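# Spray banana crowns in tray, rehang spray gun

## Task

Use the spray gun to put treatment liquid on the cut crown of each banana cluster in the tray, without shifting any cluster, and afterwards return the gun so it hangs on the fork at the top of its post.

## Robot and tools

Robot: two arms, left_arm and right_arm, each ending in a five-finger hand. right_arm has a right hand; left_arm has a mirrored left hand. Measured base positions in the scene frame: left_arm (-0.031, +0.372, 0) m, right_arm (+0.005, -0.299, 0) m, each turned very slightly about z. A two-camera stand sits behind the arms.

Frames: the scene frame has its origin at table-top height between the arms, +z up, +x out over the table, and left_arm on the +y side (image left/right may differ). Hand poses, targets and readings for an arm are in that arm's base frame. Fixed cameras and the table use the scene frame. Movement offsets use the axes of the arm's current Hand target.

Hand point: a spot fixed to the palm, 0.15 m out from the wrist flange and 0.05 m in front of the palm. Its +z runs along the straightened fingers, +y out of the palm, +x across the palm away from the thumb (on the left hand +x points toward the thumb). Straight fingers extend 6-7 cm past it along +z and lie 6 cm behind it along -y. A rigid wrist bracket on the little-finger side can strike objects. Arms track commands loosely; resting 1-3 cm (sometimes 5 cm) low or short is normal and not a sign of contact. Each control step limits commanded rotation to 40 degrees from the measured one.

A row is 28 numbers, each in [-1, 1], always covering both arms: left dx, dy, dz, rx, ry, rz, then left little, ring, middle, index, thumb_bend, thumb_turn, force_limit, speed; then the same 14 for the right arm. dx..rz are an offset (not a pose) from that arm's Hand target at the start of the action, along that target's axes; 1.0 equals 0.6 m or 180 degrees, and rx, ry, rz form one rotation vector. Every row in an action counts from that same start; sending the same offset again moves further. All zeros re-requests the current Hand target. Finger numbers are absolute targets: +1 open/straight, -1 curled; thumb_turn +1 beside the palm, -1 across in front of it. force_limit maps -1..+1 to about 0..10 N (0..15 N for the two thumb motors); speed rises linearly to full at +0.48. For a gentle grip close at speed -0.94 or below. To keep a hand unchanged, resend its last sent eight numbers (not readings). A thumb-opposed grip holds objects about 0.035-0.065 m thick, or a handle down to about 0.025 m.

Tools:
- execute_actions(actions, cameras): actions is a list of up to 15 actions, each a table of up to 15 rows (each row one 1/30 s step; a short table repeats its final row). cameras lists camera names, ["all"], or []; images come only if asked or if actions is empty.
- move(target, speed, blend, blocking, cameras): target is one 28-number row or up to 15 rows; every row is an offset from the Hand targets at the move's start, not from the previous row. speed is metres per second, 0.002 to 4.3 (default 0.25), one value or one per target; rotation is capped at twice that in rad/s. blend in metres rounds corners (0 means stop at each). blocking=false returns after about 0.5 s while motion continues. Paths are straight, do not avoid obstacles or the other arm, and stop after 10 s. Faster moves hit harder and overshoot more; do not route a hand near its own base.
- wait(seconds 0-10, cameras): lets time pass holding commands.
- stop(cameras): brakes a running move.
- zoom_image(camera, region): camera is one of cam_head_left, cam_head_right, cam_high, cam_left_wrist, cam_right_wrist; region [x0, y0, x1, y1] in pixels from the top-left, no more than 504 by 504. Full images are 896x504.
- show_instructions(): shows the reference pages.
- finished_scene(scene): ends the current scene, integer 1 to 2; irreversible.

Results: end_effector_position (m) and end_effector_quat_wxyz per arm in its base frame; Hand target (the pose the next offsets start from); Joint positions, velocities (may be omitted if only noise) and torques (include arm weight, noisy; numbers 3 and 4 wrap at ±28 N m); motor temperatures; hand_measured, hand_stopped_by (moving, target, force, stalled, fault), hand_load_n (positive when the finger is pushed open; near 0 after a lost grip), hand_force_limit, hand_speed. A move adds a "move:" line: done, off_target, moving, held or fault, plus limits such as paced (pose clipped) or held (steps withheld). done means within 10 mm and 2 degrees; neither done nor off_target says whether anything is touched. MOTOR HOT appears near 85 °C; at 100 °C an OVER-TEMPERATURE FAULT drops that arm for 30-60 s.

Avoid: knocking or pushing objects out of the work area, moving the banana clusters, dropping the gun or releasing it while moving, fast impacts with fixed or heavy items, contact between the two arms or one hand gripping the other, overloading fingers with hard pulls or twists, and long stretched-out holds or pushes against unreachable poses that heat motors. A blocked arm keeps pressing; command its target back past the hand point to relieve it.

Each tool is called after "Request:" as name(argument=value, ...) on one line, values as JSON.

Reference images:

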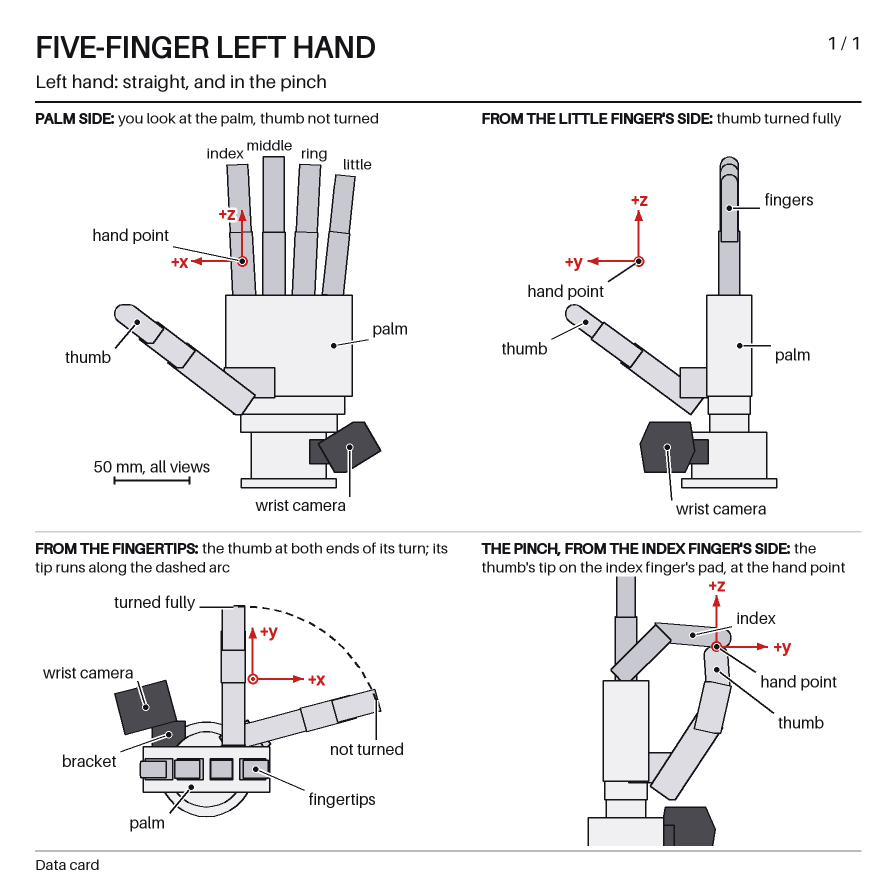

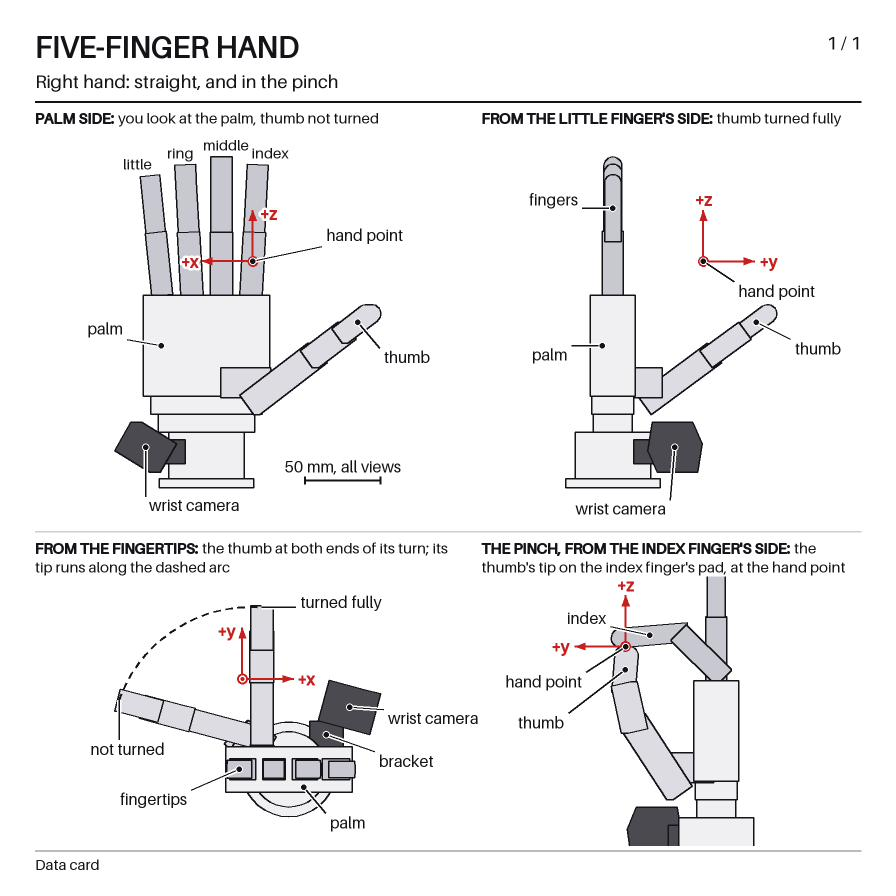

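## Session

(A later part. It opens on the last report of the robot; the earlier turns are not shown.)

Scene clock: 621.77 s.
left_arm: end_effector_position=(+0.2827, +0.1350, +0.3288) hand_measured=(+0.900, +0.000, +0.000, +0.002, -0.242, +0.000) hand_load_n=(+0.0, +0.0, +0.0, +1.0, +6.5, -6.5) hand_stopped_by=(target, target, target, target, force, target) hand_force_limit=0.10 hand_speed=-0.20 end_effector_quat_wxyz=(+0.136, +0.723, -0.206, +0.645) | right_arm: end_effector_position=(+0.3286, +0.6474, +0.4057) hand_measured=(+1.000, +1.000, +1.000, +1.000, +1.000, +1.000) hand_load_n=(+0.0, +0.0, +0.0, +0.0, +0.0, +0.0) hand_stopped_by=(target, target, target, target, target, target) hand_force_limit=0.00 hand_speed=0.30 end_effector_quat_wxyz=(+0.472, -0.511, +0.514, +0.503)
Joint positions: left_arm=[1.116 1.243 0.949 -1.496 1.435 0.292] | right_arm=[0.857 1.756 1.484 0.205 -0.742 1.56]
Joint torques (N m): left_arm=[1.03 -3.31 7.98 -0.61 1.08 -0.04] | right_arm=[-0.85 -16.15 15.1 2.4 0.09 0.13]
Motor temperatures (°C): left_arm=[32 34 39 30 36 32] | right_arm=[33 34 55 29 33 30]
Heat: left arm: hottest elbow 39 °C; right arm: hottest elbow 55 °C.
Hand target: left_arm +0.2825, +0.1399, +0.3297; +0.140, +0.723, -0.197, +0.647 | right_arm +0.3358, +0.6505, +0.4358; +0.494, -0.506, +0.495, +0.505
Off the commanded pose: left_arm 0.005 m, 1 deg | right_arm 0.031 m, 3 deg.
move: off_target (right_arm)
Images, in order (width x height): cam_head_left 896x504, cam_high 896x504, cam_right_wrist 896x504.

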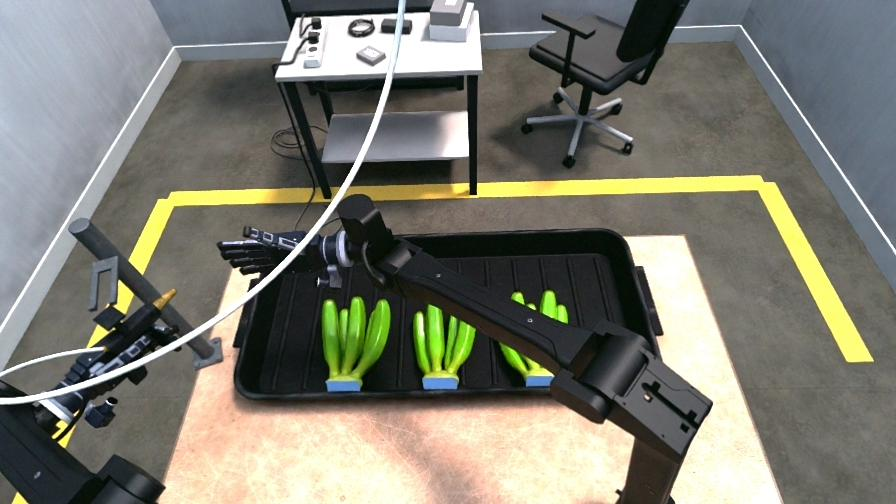

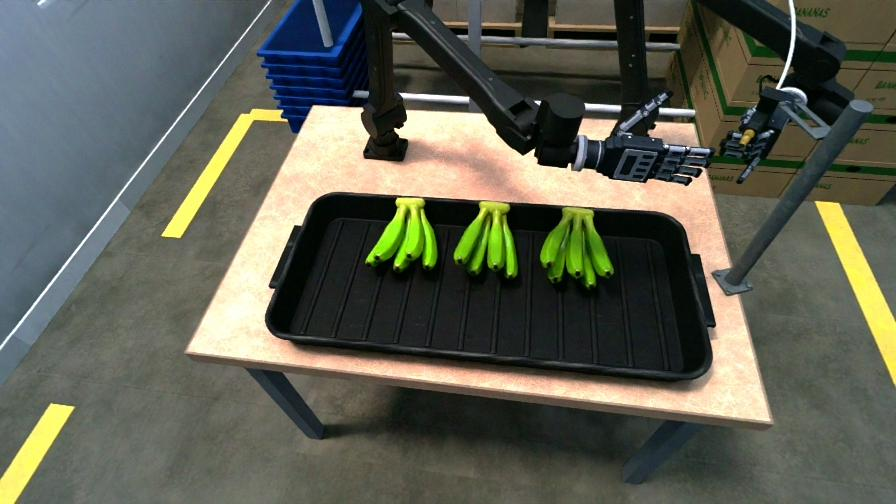

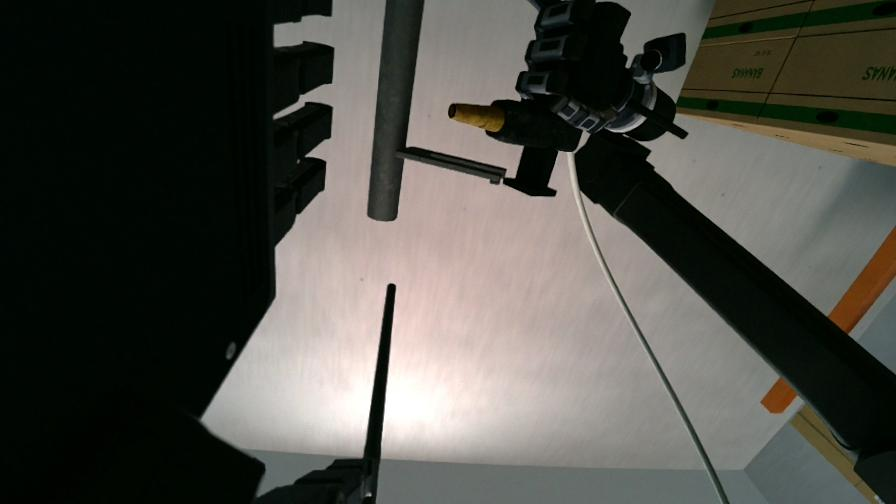

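Request:
move(target=[0,0,0,0,0,0,0.9,0.0,0.0,0.0,-0.92,0.0,0.1,-0.2,-0.0083,0.025,0.187,0,0,0,1,1,1,1,1,1,0,0.3], speed=0.15, cameras=["cam_head_left","cam_high","cam_right_wrist"])

Request:
zoom_image(camera="cam_high", region=[660, 60, 820, 220])

Request:
zoom_image(camera="cam_head_left", region=[60, 230, 220, 390])

Scene clock: 623.97 s.
left_arm: end_effector_position=(+0.2827, +0.1350, +0.3288) hand_measured=(+0.900, +0.000, +0.000, +0.002, -0.242, +0.000) hand_load_n=(+0.0, +0.0, +0.0, +0.5, +7.0, -6.0) hand_stopped_by=(target, target, target, target, force, target) hand_force_limit=0.10 hand_speed=-0.20 end_effector_quat_wxyz=(+0.136, +0.723, -0.206, +0.645) | right_arm: end_effector_position=(+0.3188, +0.7519, +0.4103) hand_measured=(+1.000, +1.000, +1.000, +1.000, +1.000, +1.000) hand_load_n=(+0.0, +0.0, +0.0, +0.5, +0.0, +0.0) hand_stopped_by=(target, target, target, target, target, target) hand_force_limit=0.00 hand_speed=0.30 end_effector_quat_wxyz=(+0.480, -0.508, +0.512, +0.499)
Joint positions: left_arm=[1.116 1.243 0.949 -1.496 1.435 0.292] | right_arm=[0.972 1.95 1.774 0.127 -0.614 1.566]
Joint torques (N m): left_arm=[1.08 -3.25 7.97 -0.61 1.09 -0.04] | right_arm=[0.09 -18.08 17.32 1.4 0.09 0.1]
Motor temperatures (°C): left_arm=[32 34 39 30 36 32] | right_arm=[33 34 55 29 33 30]
Heat: left arm: hottest elbow 39 °C; right arm: hottest elbow 55 °C.
Hand target: left_arm +0.2825, +0.1399, +0.3297; +0.140, +0.723, -0.197, +0.647 | right_arm +0.3184, +0.7624, +0.4407; +0.494, -0.505, +0.495, +0.505
Off the commanded pose: left_arm 0.005 m, 1 deg | right_arm 0.032 m, 3 deg.
move: off_target (right_arm)
Images, in order (width x height): cam_head_left 896x504, cam_high 896x504, cam_right_wrist 896x504.

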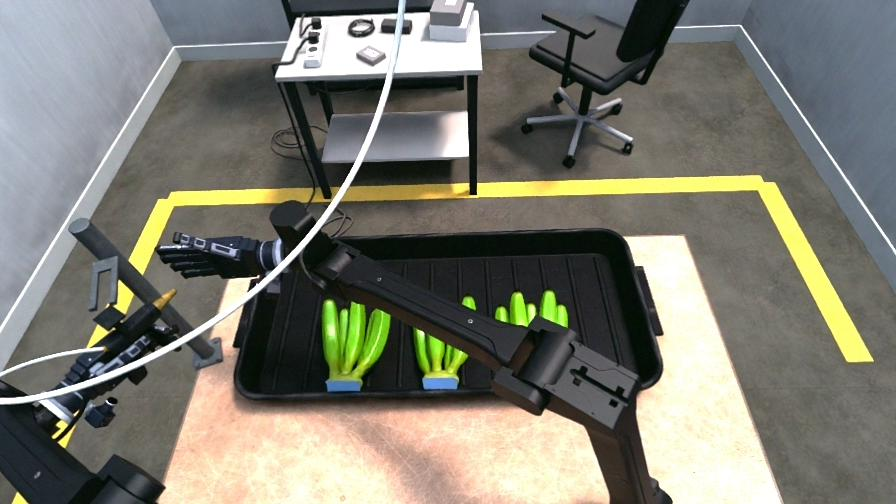

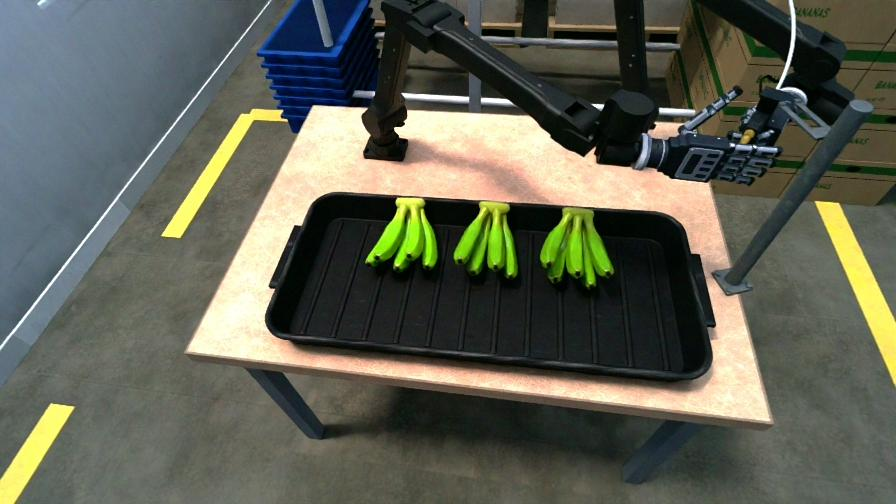

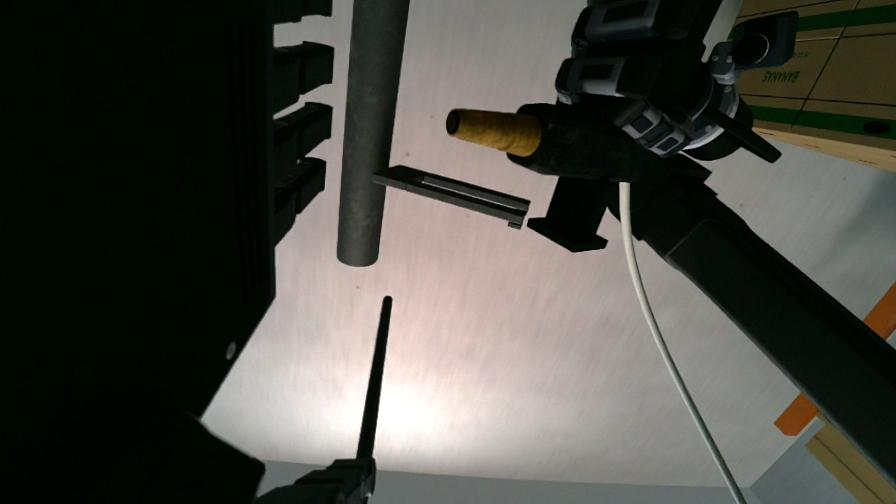

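Scaled by 3.150 from the camera's 896x504 image, which has a finer 1280x720 frame.

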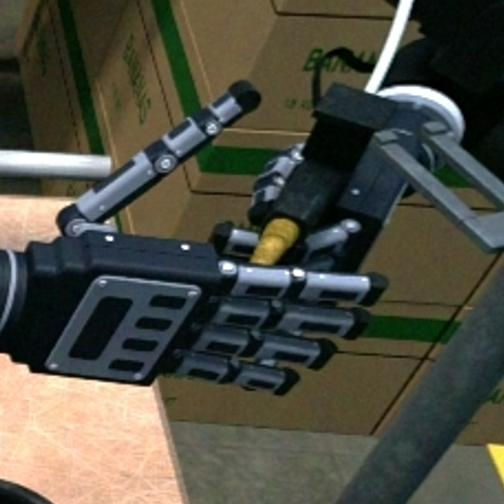

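Scaled by 3.150 from the camera's 896x504 image, which has a finer 1280x720 frame.

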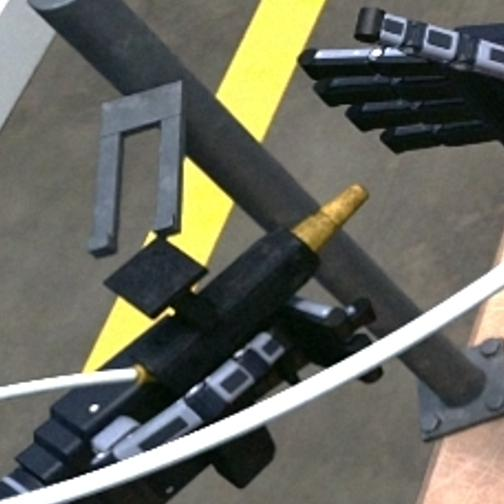

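Request:
move(target=[0,0,0,0,0,0,0.9,0.0,0.0,0.0,-0.92,0.0,0.1,-0.2,0,0.09,0,0,0,0,1,1,1,1,1,1,0,0.3], speed=0.08, cameras=["cam_head_left","cam_high","cam_right_wrist"])

Request:
zoom_image(camera="cam_head_left", region=[60, 230, 220, 390])

Scene clock: 625.47 s.
left_arm: end_effector_position=(+0.2827, +0.1350, +0.3288) hand_measured=(+0.900, +0.000, +0.000, +0.002, -0.242, +0.000) hand_load_n=(+0.0, +0.0, +0.0, +0.5, +7.0, -6.0) hand_stopped_by=(target, target, target, target, force, target) hand_force_limit=0.10 hand_speed=-0.20 end_effector_quat_wxyz=(+0.136, +0.723, -0.206, +0.645) | right_arm: end_effector_position=(+0.2742, +0.7664, +0.4168) hand_measured=(+1.000, +1.000, +1.000, +1.000, +1.000, +1.000) hand_load_n=(+0.0, +0.0, +0.0, +0.0, +0.0, +0.0) hand_stopped_by=(target, target, target, target, target, target) hand_force_limit=0.00 hand_speed=0.30 end_effector_quat_wxyz=(+0.480, -0.509, +0.512, +0.498)
Joint positions: left_arm=[1.116 1.243 0.949 -1.496 1.435 0.292] | right_arm=[1.039 1.916 1.739 0.127 -0.548 1.566]
Joint torques (N m): left_arm=[1.08 -3.31 7.99 -0.59 1.09 -0.04] | right_arm=[0.15 -21.07 10.59 2.85 0.11 0.1]
Motor temperatures (°C): left_arm=[32 34 39 30 36 32] | right_arm=[33 34 55 29 33 30]
Heat: left arm: hottest elbow 39 °C; right arm: hottest elbow 55 °C.
Hand target: left_arm +0.2825, +0.1399, +0.3297; +0.140, +0.723, -0.197, +0.647 | right_arm +0.2643, +0.7614, +0.4406; +0.494, -0.506, +0.495, +0.505
Off the commanded pose: left_arm 0.005 m, 1 deg | right_arm 0.026 m, 3 deg.
move: off_target (right_arm)
Images, in order (width x height): cam_head_left 896x504, cam_high 896x504, cam_right_wrist 896x504.

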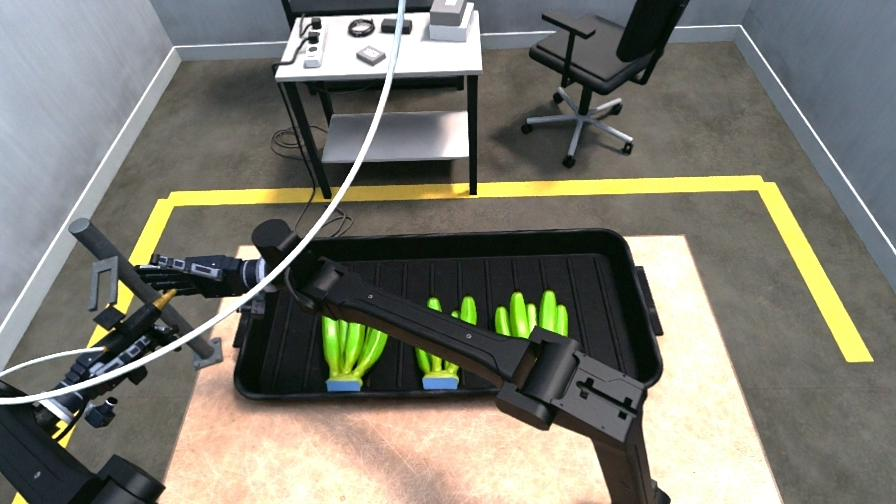

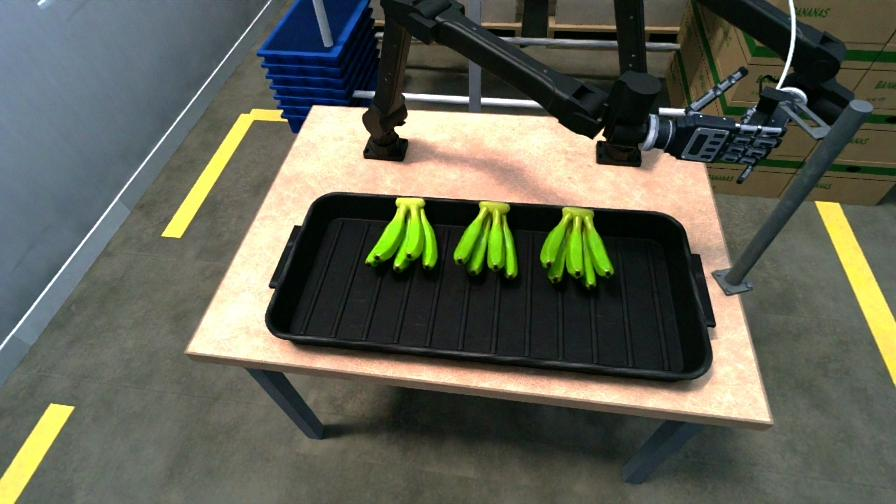

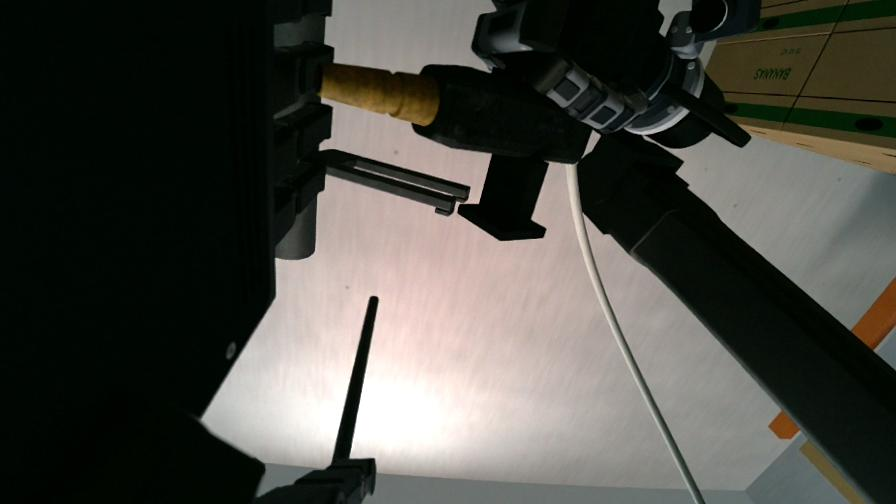

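Scaled by 3.150 from the camera's 896x504 image, which has a finer 1280x720 frame.

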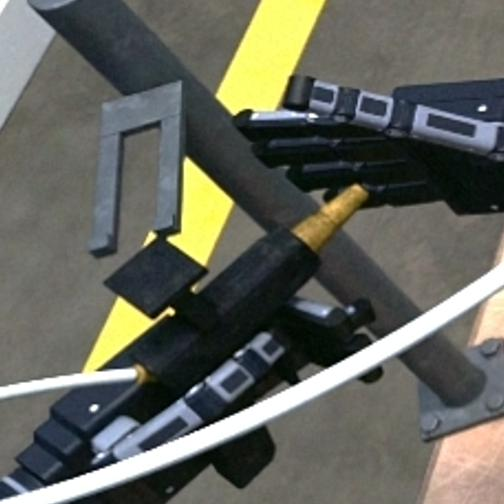

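Request:
move(target=[0,0,0,0,0,0,0.9,0.0,0.0,0.0,-0.92,0.0,0.1,-0.2,0,0.067,0,0,0,0,1,1,1,1,1,1,0,0.3], speed=0.06, cameras=["cam_head_left","cam_right_wrist"])

Request:
zoom_image(camera="cam_head_left", region=[60, 230, 220, 390])

Scene clock: 626.83 s.
left_arm: end_effector_position=(+0.2820, +0.1345, +0.3281) hand_measured=(+0.900, +0.000, +0.000, +0.002, -0.242, +0.000) hand_load_n=(+0.0, +0.0, +0.0, +0.5, +7.5, -7.5) hand_stopped_by=(target, target, target, target, force, target) hand_force_limit=0.10 hand_speed=-0.20 end_effector_quat_wxyz=(+0.133, +0.723, -0.209, +0.645) | right_arm: end_effector_position=(+0.2648, +0.7602, +0.4116) hand_measured=(+1.000, +1.000, +1.000, +1.000, +1.000, +1.000) hand_load_n=(+0.0, +0.5, +0.0, +0.0, +0.0, +0.0) hand_stopped_by=(target, target, target, target, target, target) hand_force_limit=0.00 hand_speed=0.30 end_effector_quat_wxyz=(+0.491, -0.498, +0.525, +0.485)
Joint positions: left_arm=[1.117 1.243 0.949 -1.503 1.434 0.307] | right_arm=[1.057 1.871 1.663 0.154 -0.481 1.566]
Joint torques (N m): left_arm=[0.91 -3.14 8.02 -0.62 1.14 -0.16] | right_arm=[2.9 -21.13 10.37 2.82 -0.42 0.1]
Motor temperatures (°C): left_arm=[32 34 39 30 36 32] | right_arm=[33 34 55 29 33 30]
Heat: left arm: hottest elbow 39 °C; right arm: hottest elbow 55 °C.
Hand target: left_arm +0.2825, +0.1398, +0.3297; +0.140, +0.723, -0.197, +0.647 | right_arm +0.2241, +0.7605, +0.4407; +0.494, -0.506, +0.495, +0.505
Off the commanded pose: left_arm 0.006 m, 2 deg | right_arm 0.050 m, 4 deg.
move: off_target (right_arm)
Images, in order (width x height): cam_head_left 896x504, cam_right_wrist 896x504.

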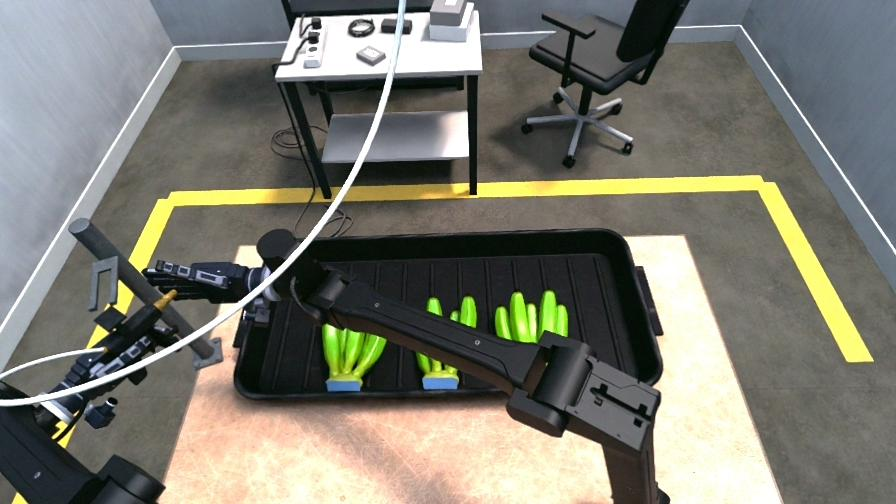

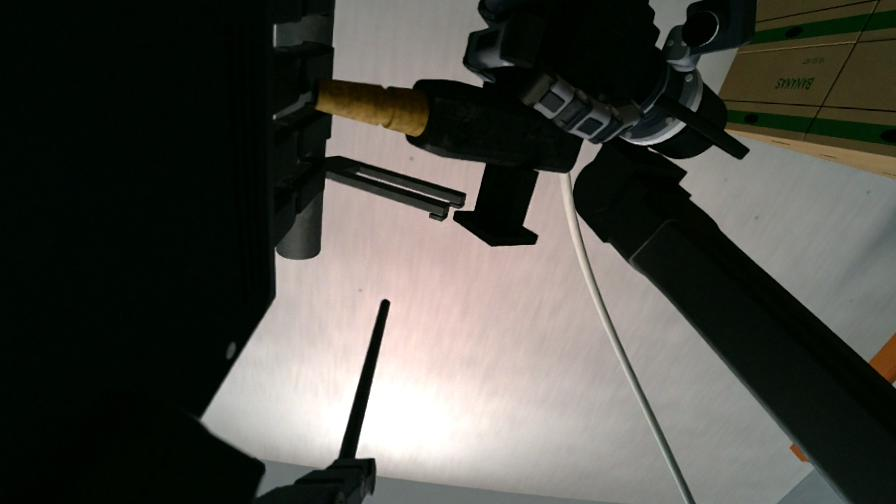

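Scaled by 3.150 from the camera's 896x504 image, which has a finer 1280x720 frame.

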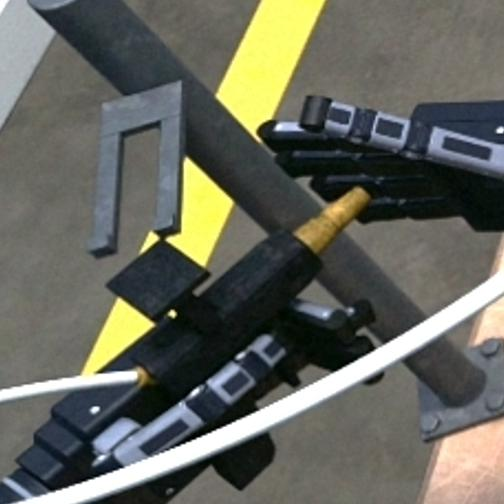

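Request:
move(target=[0,0,0,0,0,0,0.9,0.0,0.0,0.0,-0.92,0.0,0.1,-0.2,0,0.058,0,0,0,0,1,1,1,1,1,1,0,0.3], speed=0.06, cameras=["cam_head_left","cam_right_wrist"])

Request:
zoom_image(camera="cam_head_left", region=[60, 230, 220, 390])

Scene clock: 628.27 s.
left_arm: end_effector_position=(+0.2805, +0.1356, +0.3272) hand_measured=(+0.900, +0.000, +0.000, +0.002, -0.242, +0.000) hand_load_n=(+0.5, +0.0, +0.0, +0.0, +8.0, -7.5) hand_stopped_by=(target, target, target, target, force, target) hand_force_limit=0.10 hand_speed=-0.20 end_effector_quat_wxyz=(+0.128, +0.723, -0.211, +0.645) | right_arm: end_effector_position=(+0.2579, +0.7534, +0.4117) hand_measured=(+1.000, +1.000, +1.000, +1.000, +1.000, +1.000) hand_load_n=(+0.0, +0.5, +0.0, +0.0, +0.0, +0.0) hand_stopped_by=(target, target, target, target, target, target) hand_force_limit=0.00 hand_speed=0.30 end_effector_quat_wxyz=(+0.503, -0.487, +0.536, +0.472)
Joint positions: left_arm=[1.123 1.243 0.949 -1.509 1.431 0.322] | right_arm=[1.072 1.83 1.603 0.173 -0.419 1.566]
Joint torques (N m): left_arm=[0.5 -3.14 8.12 -0.49 1.23 -0.22] | right_arm=[5.48 -20.66 10.17 2.82 -1.01 0.11]
Motor temperatures (°C): left_arm=[32 34 39 30 36 32] | right_arm=[33 34 55 29 33 30]
Heat: left arm: hottest elbow 39 °C; right arm: hottest elbow 55 °C.
Hand target: left_arm +0.2825, +0.1399, +0.3297; +0.140, +0.723, -0.196, +0.647 | right_arm +0.1893, +0.7597, +0.4407; +0.494, -0.506, +0.495, +0.505
Off the commanded pose: left_arm 0.005 m, 2 deg | right_arm 0.075 m, 6 deg.
move: off_target (right_arm)
Images, in order (width x height): cam_head_left 896x504, cam_right_wrist 896x504.

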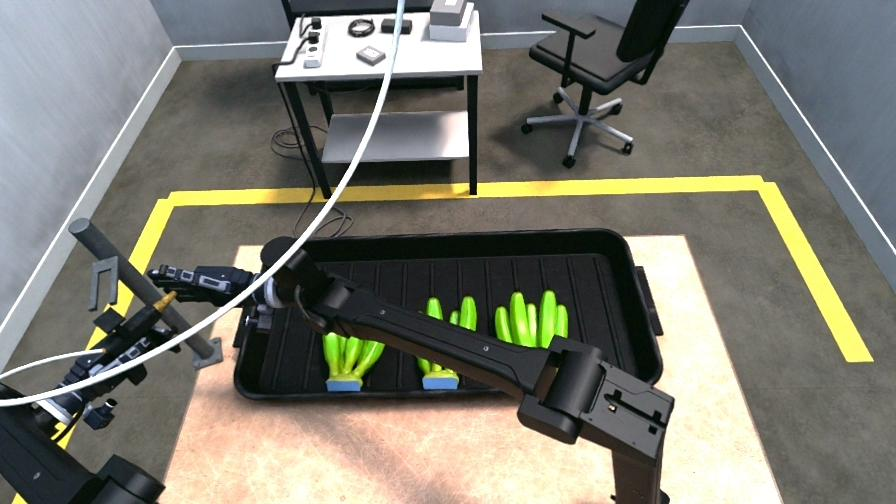

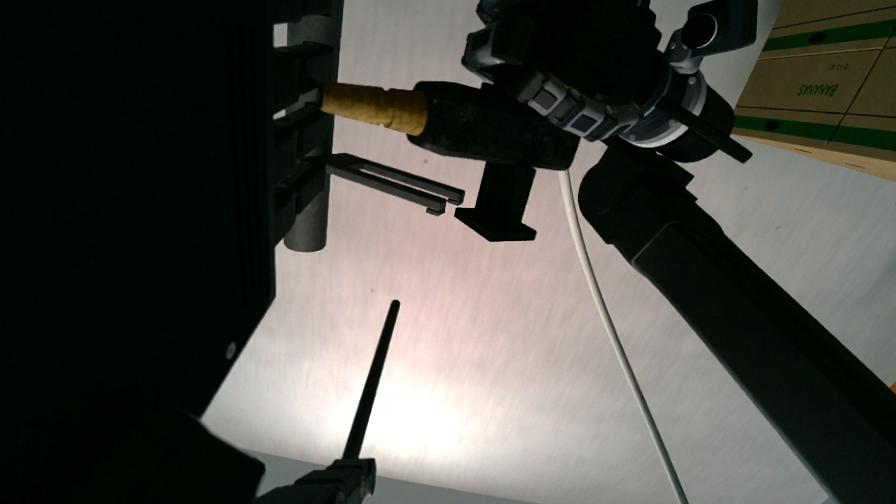

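Scaled by 3.150 from the camera's 896x504 image, which has a finer 1280x720 frame.

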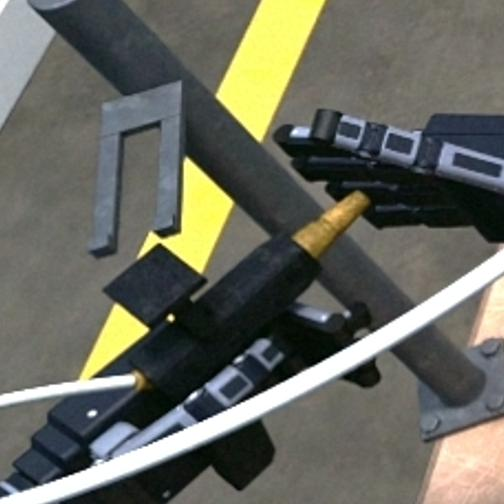

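Request:
move(target=[[0,0,0,0,0,0,0.9,0.0,0.0,0.0,-0.92,0.0,0.1,-0.2,0,-0.235,-0.005,0,0,0,1,1,1,1,1,1,0,0.3],[0,0,0,0,0,0,0.9,0.0,0.0,0.0,-0.92,0.0,0.1,-0.2,0.008,-0.235,-0.18,0,0,0,1,1,1,1,1,1,0,0.3]], speed=0.2, blend=[0.03,0], cameras=["cam_head_left","cam_right_wrist","cam_high"])

Request:
zoom_image(camera="cam_right_wrist", region=[370, 0, 700, 250])

Scene clock: 630.97 s.
left_arm: end_effector_position=(+0.2808, +0.1377, +0.3263) hand_measured=(+0.900, +0.000, +0.000, +0.002, -0.242, +0.000) hand_load_n=(+0.0, +0.0, +0.0, +1.0, +5.0, -5.5) hand_stopped_by=(target, target, target, target, force, target) hand_force_limit=0.10 hand_speed=-0.20 end_effector_quat_wxyz=(+0.130, +0.723, -0.207, +0.646) | right_arm: end_effector_position=(+0.3300, +0.6636, +0.4200) hand_measured=(+1.000, +1.000, +1.000, +1.000, +1.000, +1.000) hand_load_n=(+0.0, +0.0, +0.0, +0.0, +0.0, +0.0) hand_stopped_by=(target, target, target, target, target, target) hand_force_limit=0.00 hand_speed=0.30 end_effector_quat_wxyz=(+0.479, -0.509, +0.506, +0.505)
Joint positions: left_arm=[1.126 1.25 0.949 -1.511 1.435 0.324] | right_arm=[0.873 1.785 1.55 0.192 -0.727 1.566]
Joint torques (N m): left_arm=[0.21 -3.55 8.09 -0.47 1.11 -0.24] | right_arm=[-1.44 -18.43 10.41 2.71 -0.11 0.09]
Heat: left arm: hottest elbow 39 °C; right arm: hottest elbow 54 °C.
Hand target: left_arm +0.2825, +0.1399, +0.3296; +0.140, +0.724, -0.196, +0.647 | right_arm +0.3326, +0.6546, +0.4361; +0.494, -0.505, +0.495, +0.505
Off the commanded pose: left_arm 0.004 m, 2 deg | right_arm 0.019 m, 2 deg.
move: off_target (right_arm)
Images, in order (width x height): cam_head_left 896x504, cam_high 896x504, cam_right_wrist 896x504.

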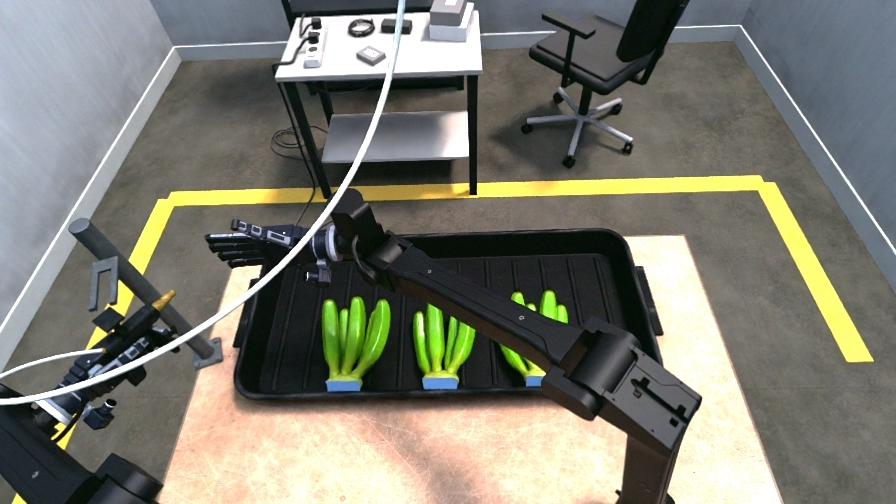

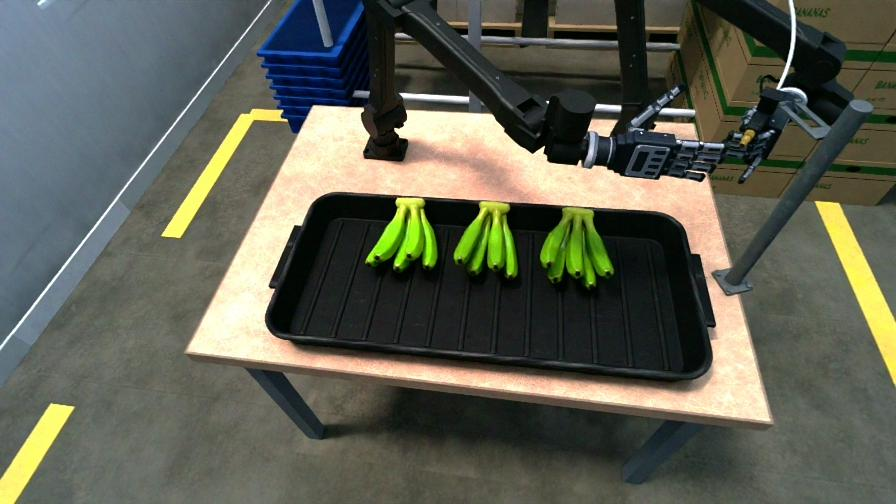

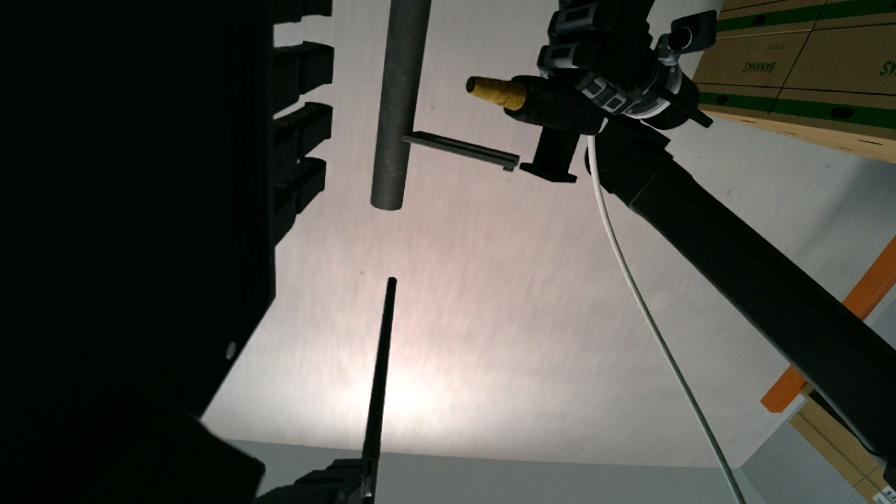

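Scaled by 1.527 from the camera's 896x504 image, which has a finer 1280x720 frame.

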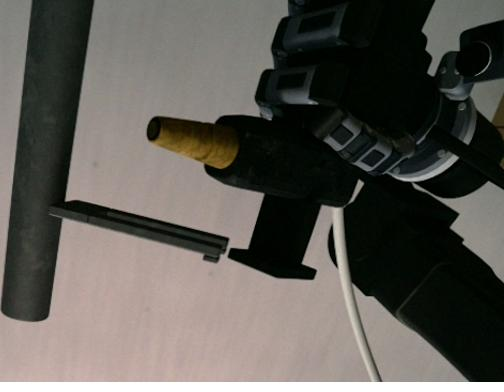

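Request:
move(target=[0.0218,-0.0237,-0.0232,0,0,0,0.9,0.0,0.0,0.0,-0.92,0.0,0.1,-0.2,0,0,0,0,0,0,1,1,1,1,1,1,0,0.3], speed=0.08, cameras=["cam_head_left","cam_right_wrist","cam_high"])

Request:
zoom_image(camera="cam_right_wrist", region=[370, 0, 700, 250])

Request:
zoom_image(camera="cam_head_left", region=[60, 230, 220, 390])

Scene clock: 637.03 s.
left_arm: end_effector_position=(+0.2754, +0.1461, +0.3338) hand_measured=(+0.900, +0.000, +0.000, +0.002, -0.242, +0.000) hand_load_n=(+0.0, +0.0, +0.0, +1.0, +5.0, -5.5) hand_stopped_by=(target, target, target, target, force, target) hand_force_limit=0.10 hand_speed=-0.20 end_effector_quat_wxyz=(+0.144, +0.729, -0.188, +0.642) | right_arm: end_effector_position=(+0.3300, +0.6636, +0.4200) hand_measured=(+1.000, +1.000, +1.000, +1.000, +1.000, +1.000) hand_load_n=(+0.0, +0.0, +0.0, +0.0, +0.0, +0.0) hand_stopped_by=(target, target, target, target, target, target) hand_force_limit=0.00 hand_speed=0.30 end_effector_quat_wxyz=(+0.479, -0.509, +0.506, +0.505)
Joint positions: left_arm=[1.155 1.288 0.986 -1.668 1.424 0.436] | right_arm=[0.873 1.785 1.55 0.192 -0.727 1.566]
Joint torques (N m): left_arm=[0.85 -3.6 10.82 -0.83 0.99 -0.05] | right_arm=[-1.38 -18.43 10.41 2.71 -0.11 0.08]
Heat: left arm: hottest elbow 39 °C; right arm: hottest elbow 54 °C.
Hand target: left_arm +0.2780, +0.1574, +0.3451; +0.140, +0.723, -0.197, +0.647 | right_arm +0.3326, +0.6546, +0.4361; +0.494, -0.505, +0.495, +0.505
Off the commanded pose: left_arm 0.016 m, 1 deg | right_arm 0.019 m, 2 deg.
joint sent to its limit (left arm) — joint 4 (wrist pitch), lower limit. The joint targets still meet the commanded pose.
move: off_target (left_arm, right_arm)
Images, in order (width x height): cam_head_left 896x504, cam_high 896x504, cam_right_wrist 896x504.

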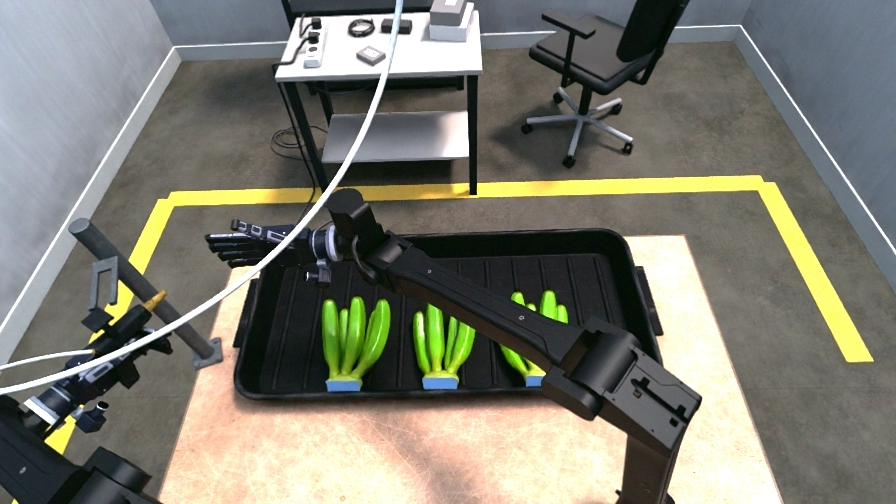

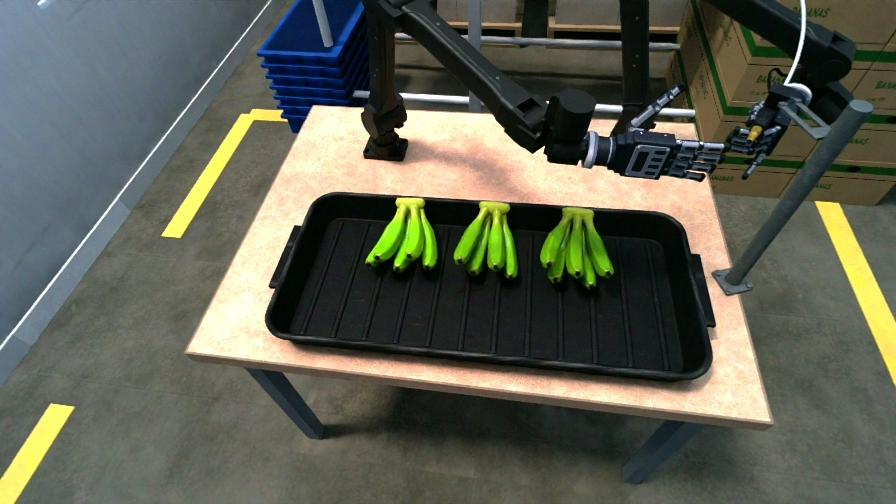

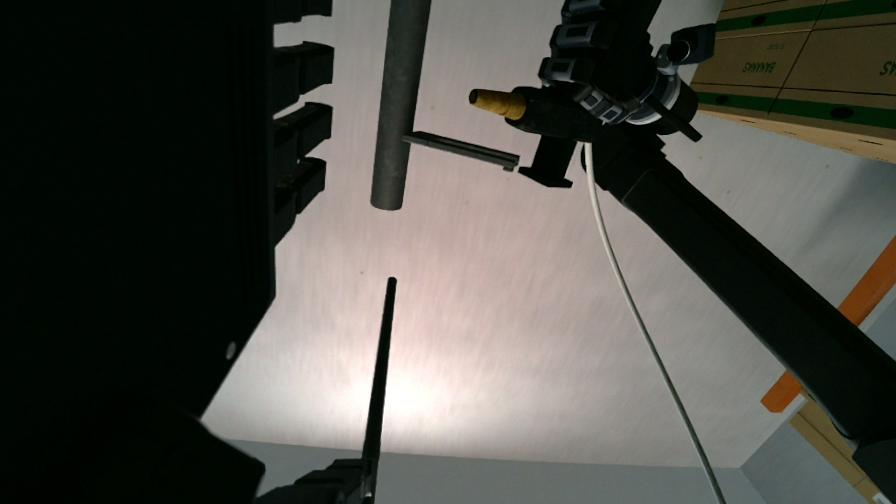

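Scaled by 1.527 from the camera's 896x504 image, which has a finer 1280x720 frame.

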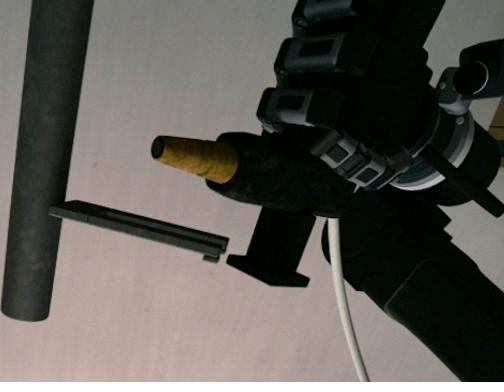

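Scaled by 3.150 from the camera's 896x504 image, which has a finer 1280x720 frame.

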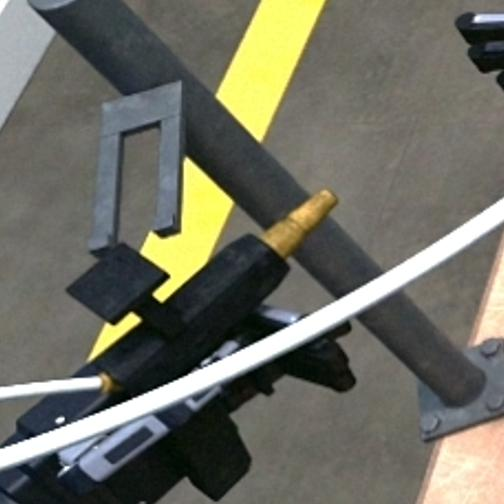

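Request:
move(target=[[0,0,0,0,0,0,0.9,0.0,0.0,0.0,-0.92,0.0,0.1,-0.2,-0.0067,0.0293,0.184,0,0,0,1,1,1,1,1,1,0,0.3],[0,0,0,0,0,0,0.9,0.0,0.0,0.0,-0.92,0.0,0.1,-0.2,-0.0067,0.154,0.184,0,0,0,1,1,1,1,1,1,0,0.3]], speed=[0.15, 0.08], cameras=["cam_head_left","cam_right_wrist","cam_high"])

Request:
zoom_image(camera="cam_head_left", region=[60, 230, 220, 390])

Scene clock: 640.37 s.
left_arm: end_effector_position=(+0.2750, +0.1460, +0.3332) hand_measured=(+0.900, +0.000, +0.000, +0.002, -0.242, +0.000) hand_load_n=(+0.0, +0.0, +0.0, +1.0, +5.0, -5.5) hand_stopped_by=(target, target, target, target, force, target) hand_force_limit=0.10 hand_speed=-0.20 end_effector_quat_wxyz=(+0.143, +0.730, -0.190, +0.641) | right_arm: end_effector_position=(+0.2603, +0.7663, +0.4126) hand_measured=(+1.000, +1.000, +1.000, +1.000, +1.000, +1.000) hand_load_n=(-0.5, +0.0, +0.0, +0.0, +0.0, +0.0) hand_stopped_by=(target, target, target, target, target, target) hand_force_limit=0.00 hand_speed=0.30 end_effector_quat_wxyz=(+0.484, -0.506, +0.517, +0.493)
Joint positions: left_arm=[1.156 1.288 0.986 -1.67 1.421 0.441] | right_arm=[1.061 1.891 1.693 0.144 -0.507 1.566]
Joint torques (N m): left_arm=[0.79 -3.66 10.85 -0.8 1.07 -0.08] | right_arm=[1.32 -21.07 10.58 2.85 -0.07 0.1]
Heat: left arm: hottest elbow 39 °C; right arm: hottest elbow 54 °C.
Hand target: left_arm +0.2779, +0.1574, +0.3451; +0.140, +0.723, -0.196, +0.647 | right_arm +0.2379, +0.7631, +0.4398; +0.494, -0.506, +0.495, +0.505
Off the commanded pose: left_arm 0.017 m, 1 deg | right_arm 0.035 m, 3 deg.
joint sent to its limit (left arm) — joint 4 (wrist pitch), lower limit. The joint targets still meet the commanded pose.
move: off_target (left_arm, right_arm)
Images, in order (width x height): cam_head_left 896x504, cam_high 896x504, cam_right_wrist 896x504.

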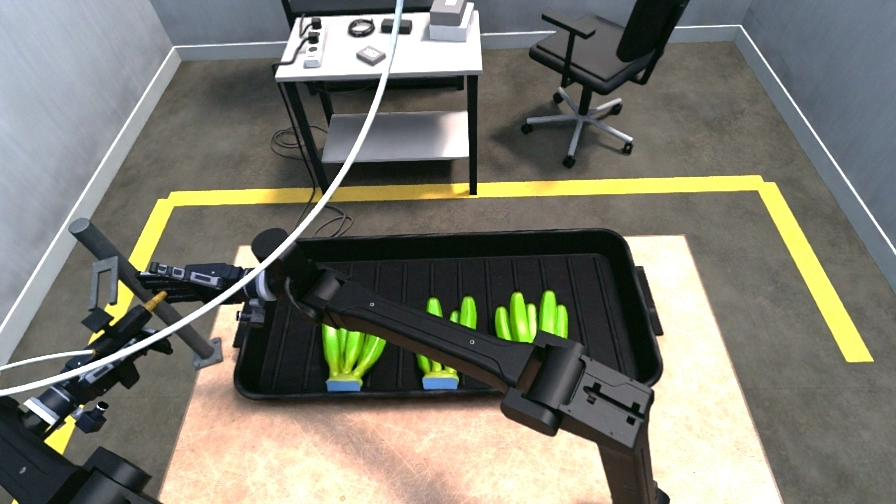

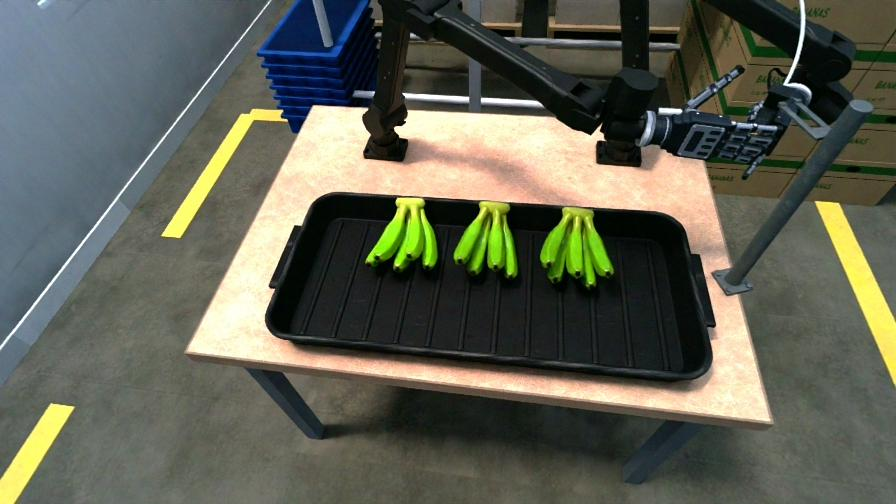

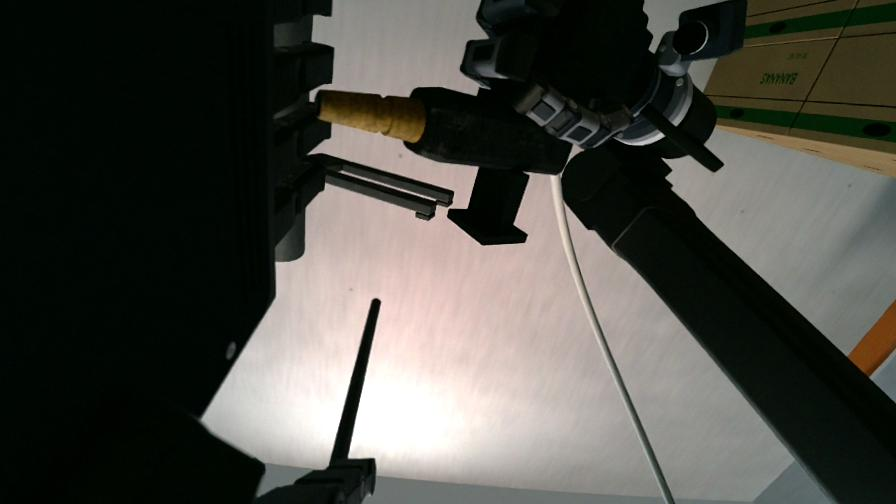

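Scaled by 3.150 from the camera's 896x504 image, which has a finer 1280x720 frame.

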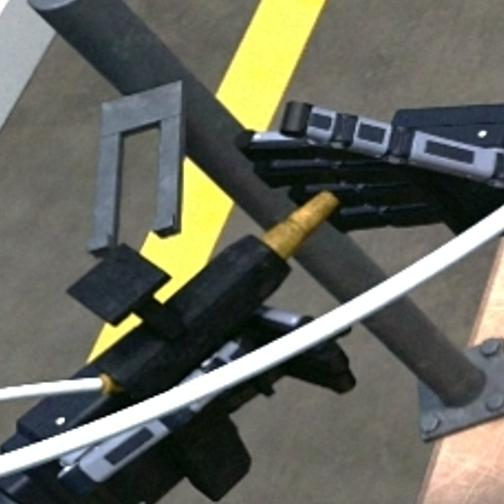

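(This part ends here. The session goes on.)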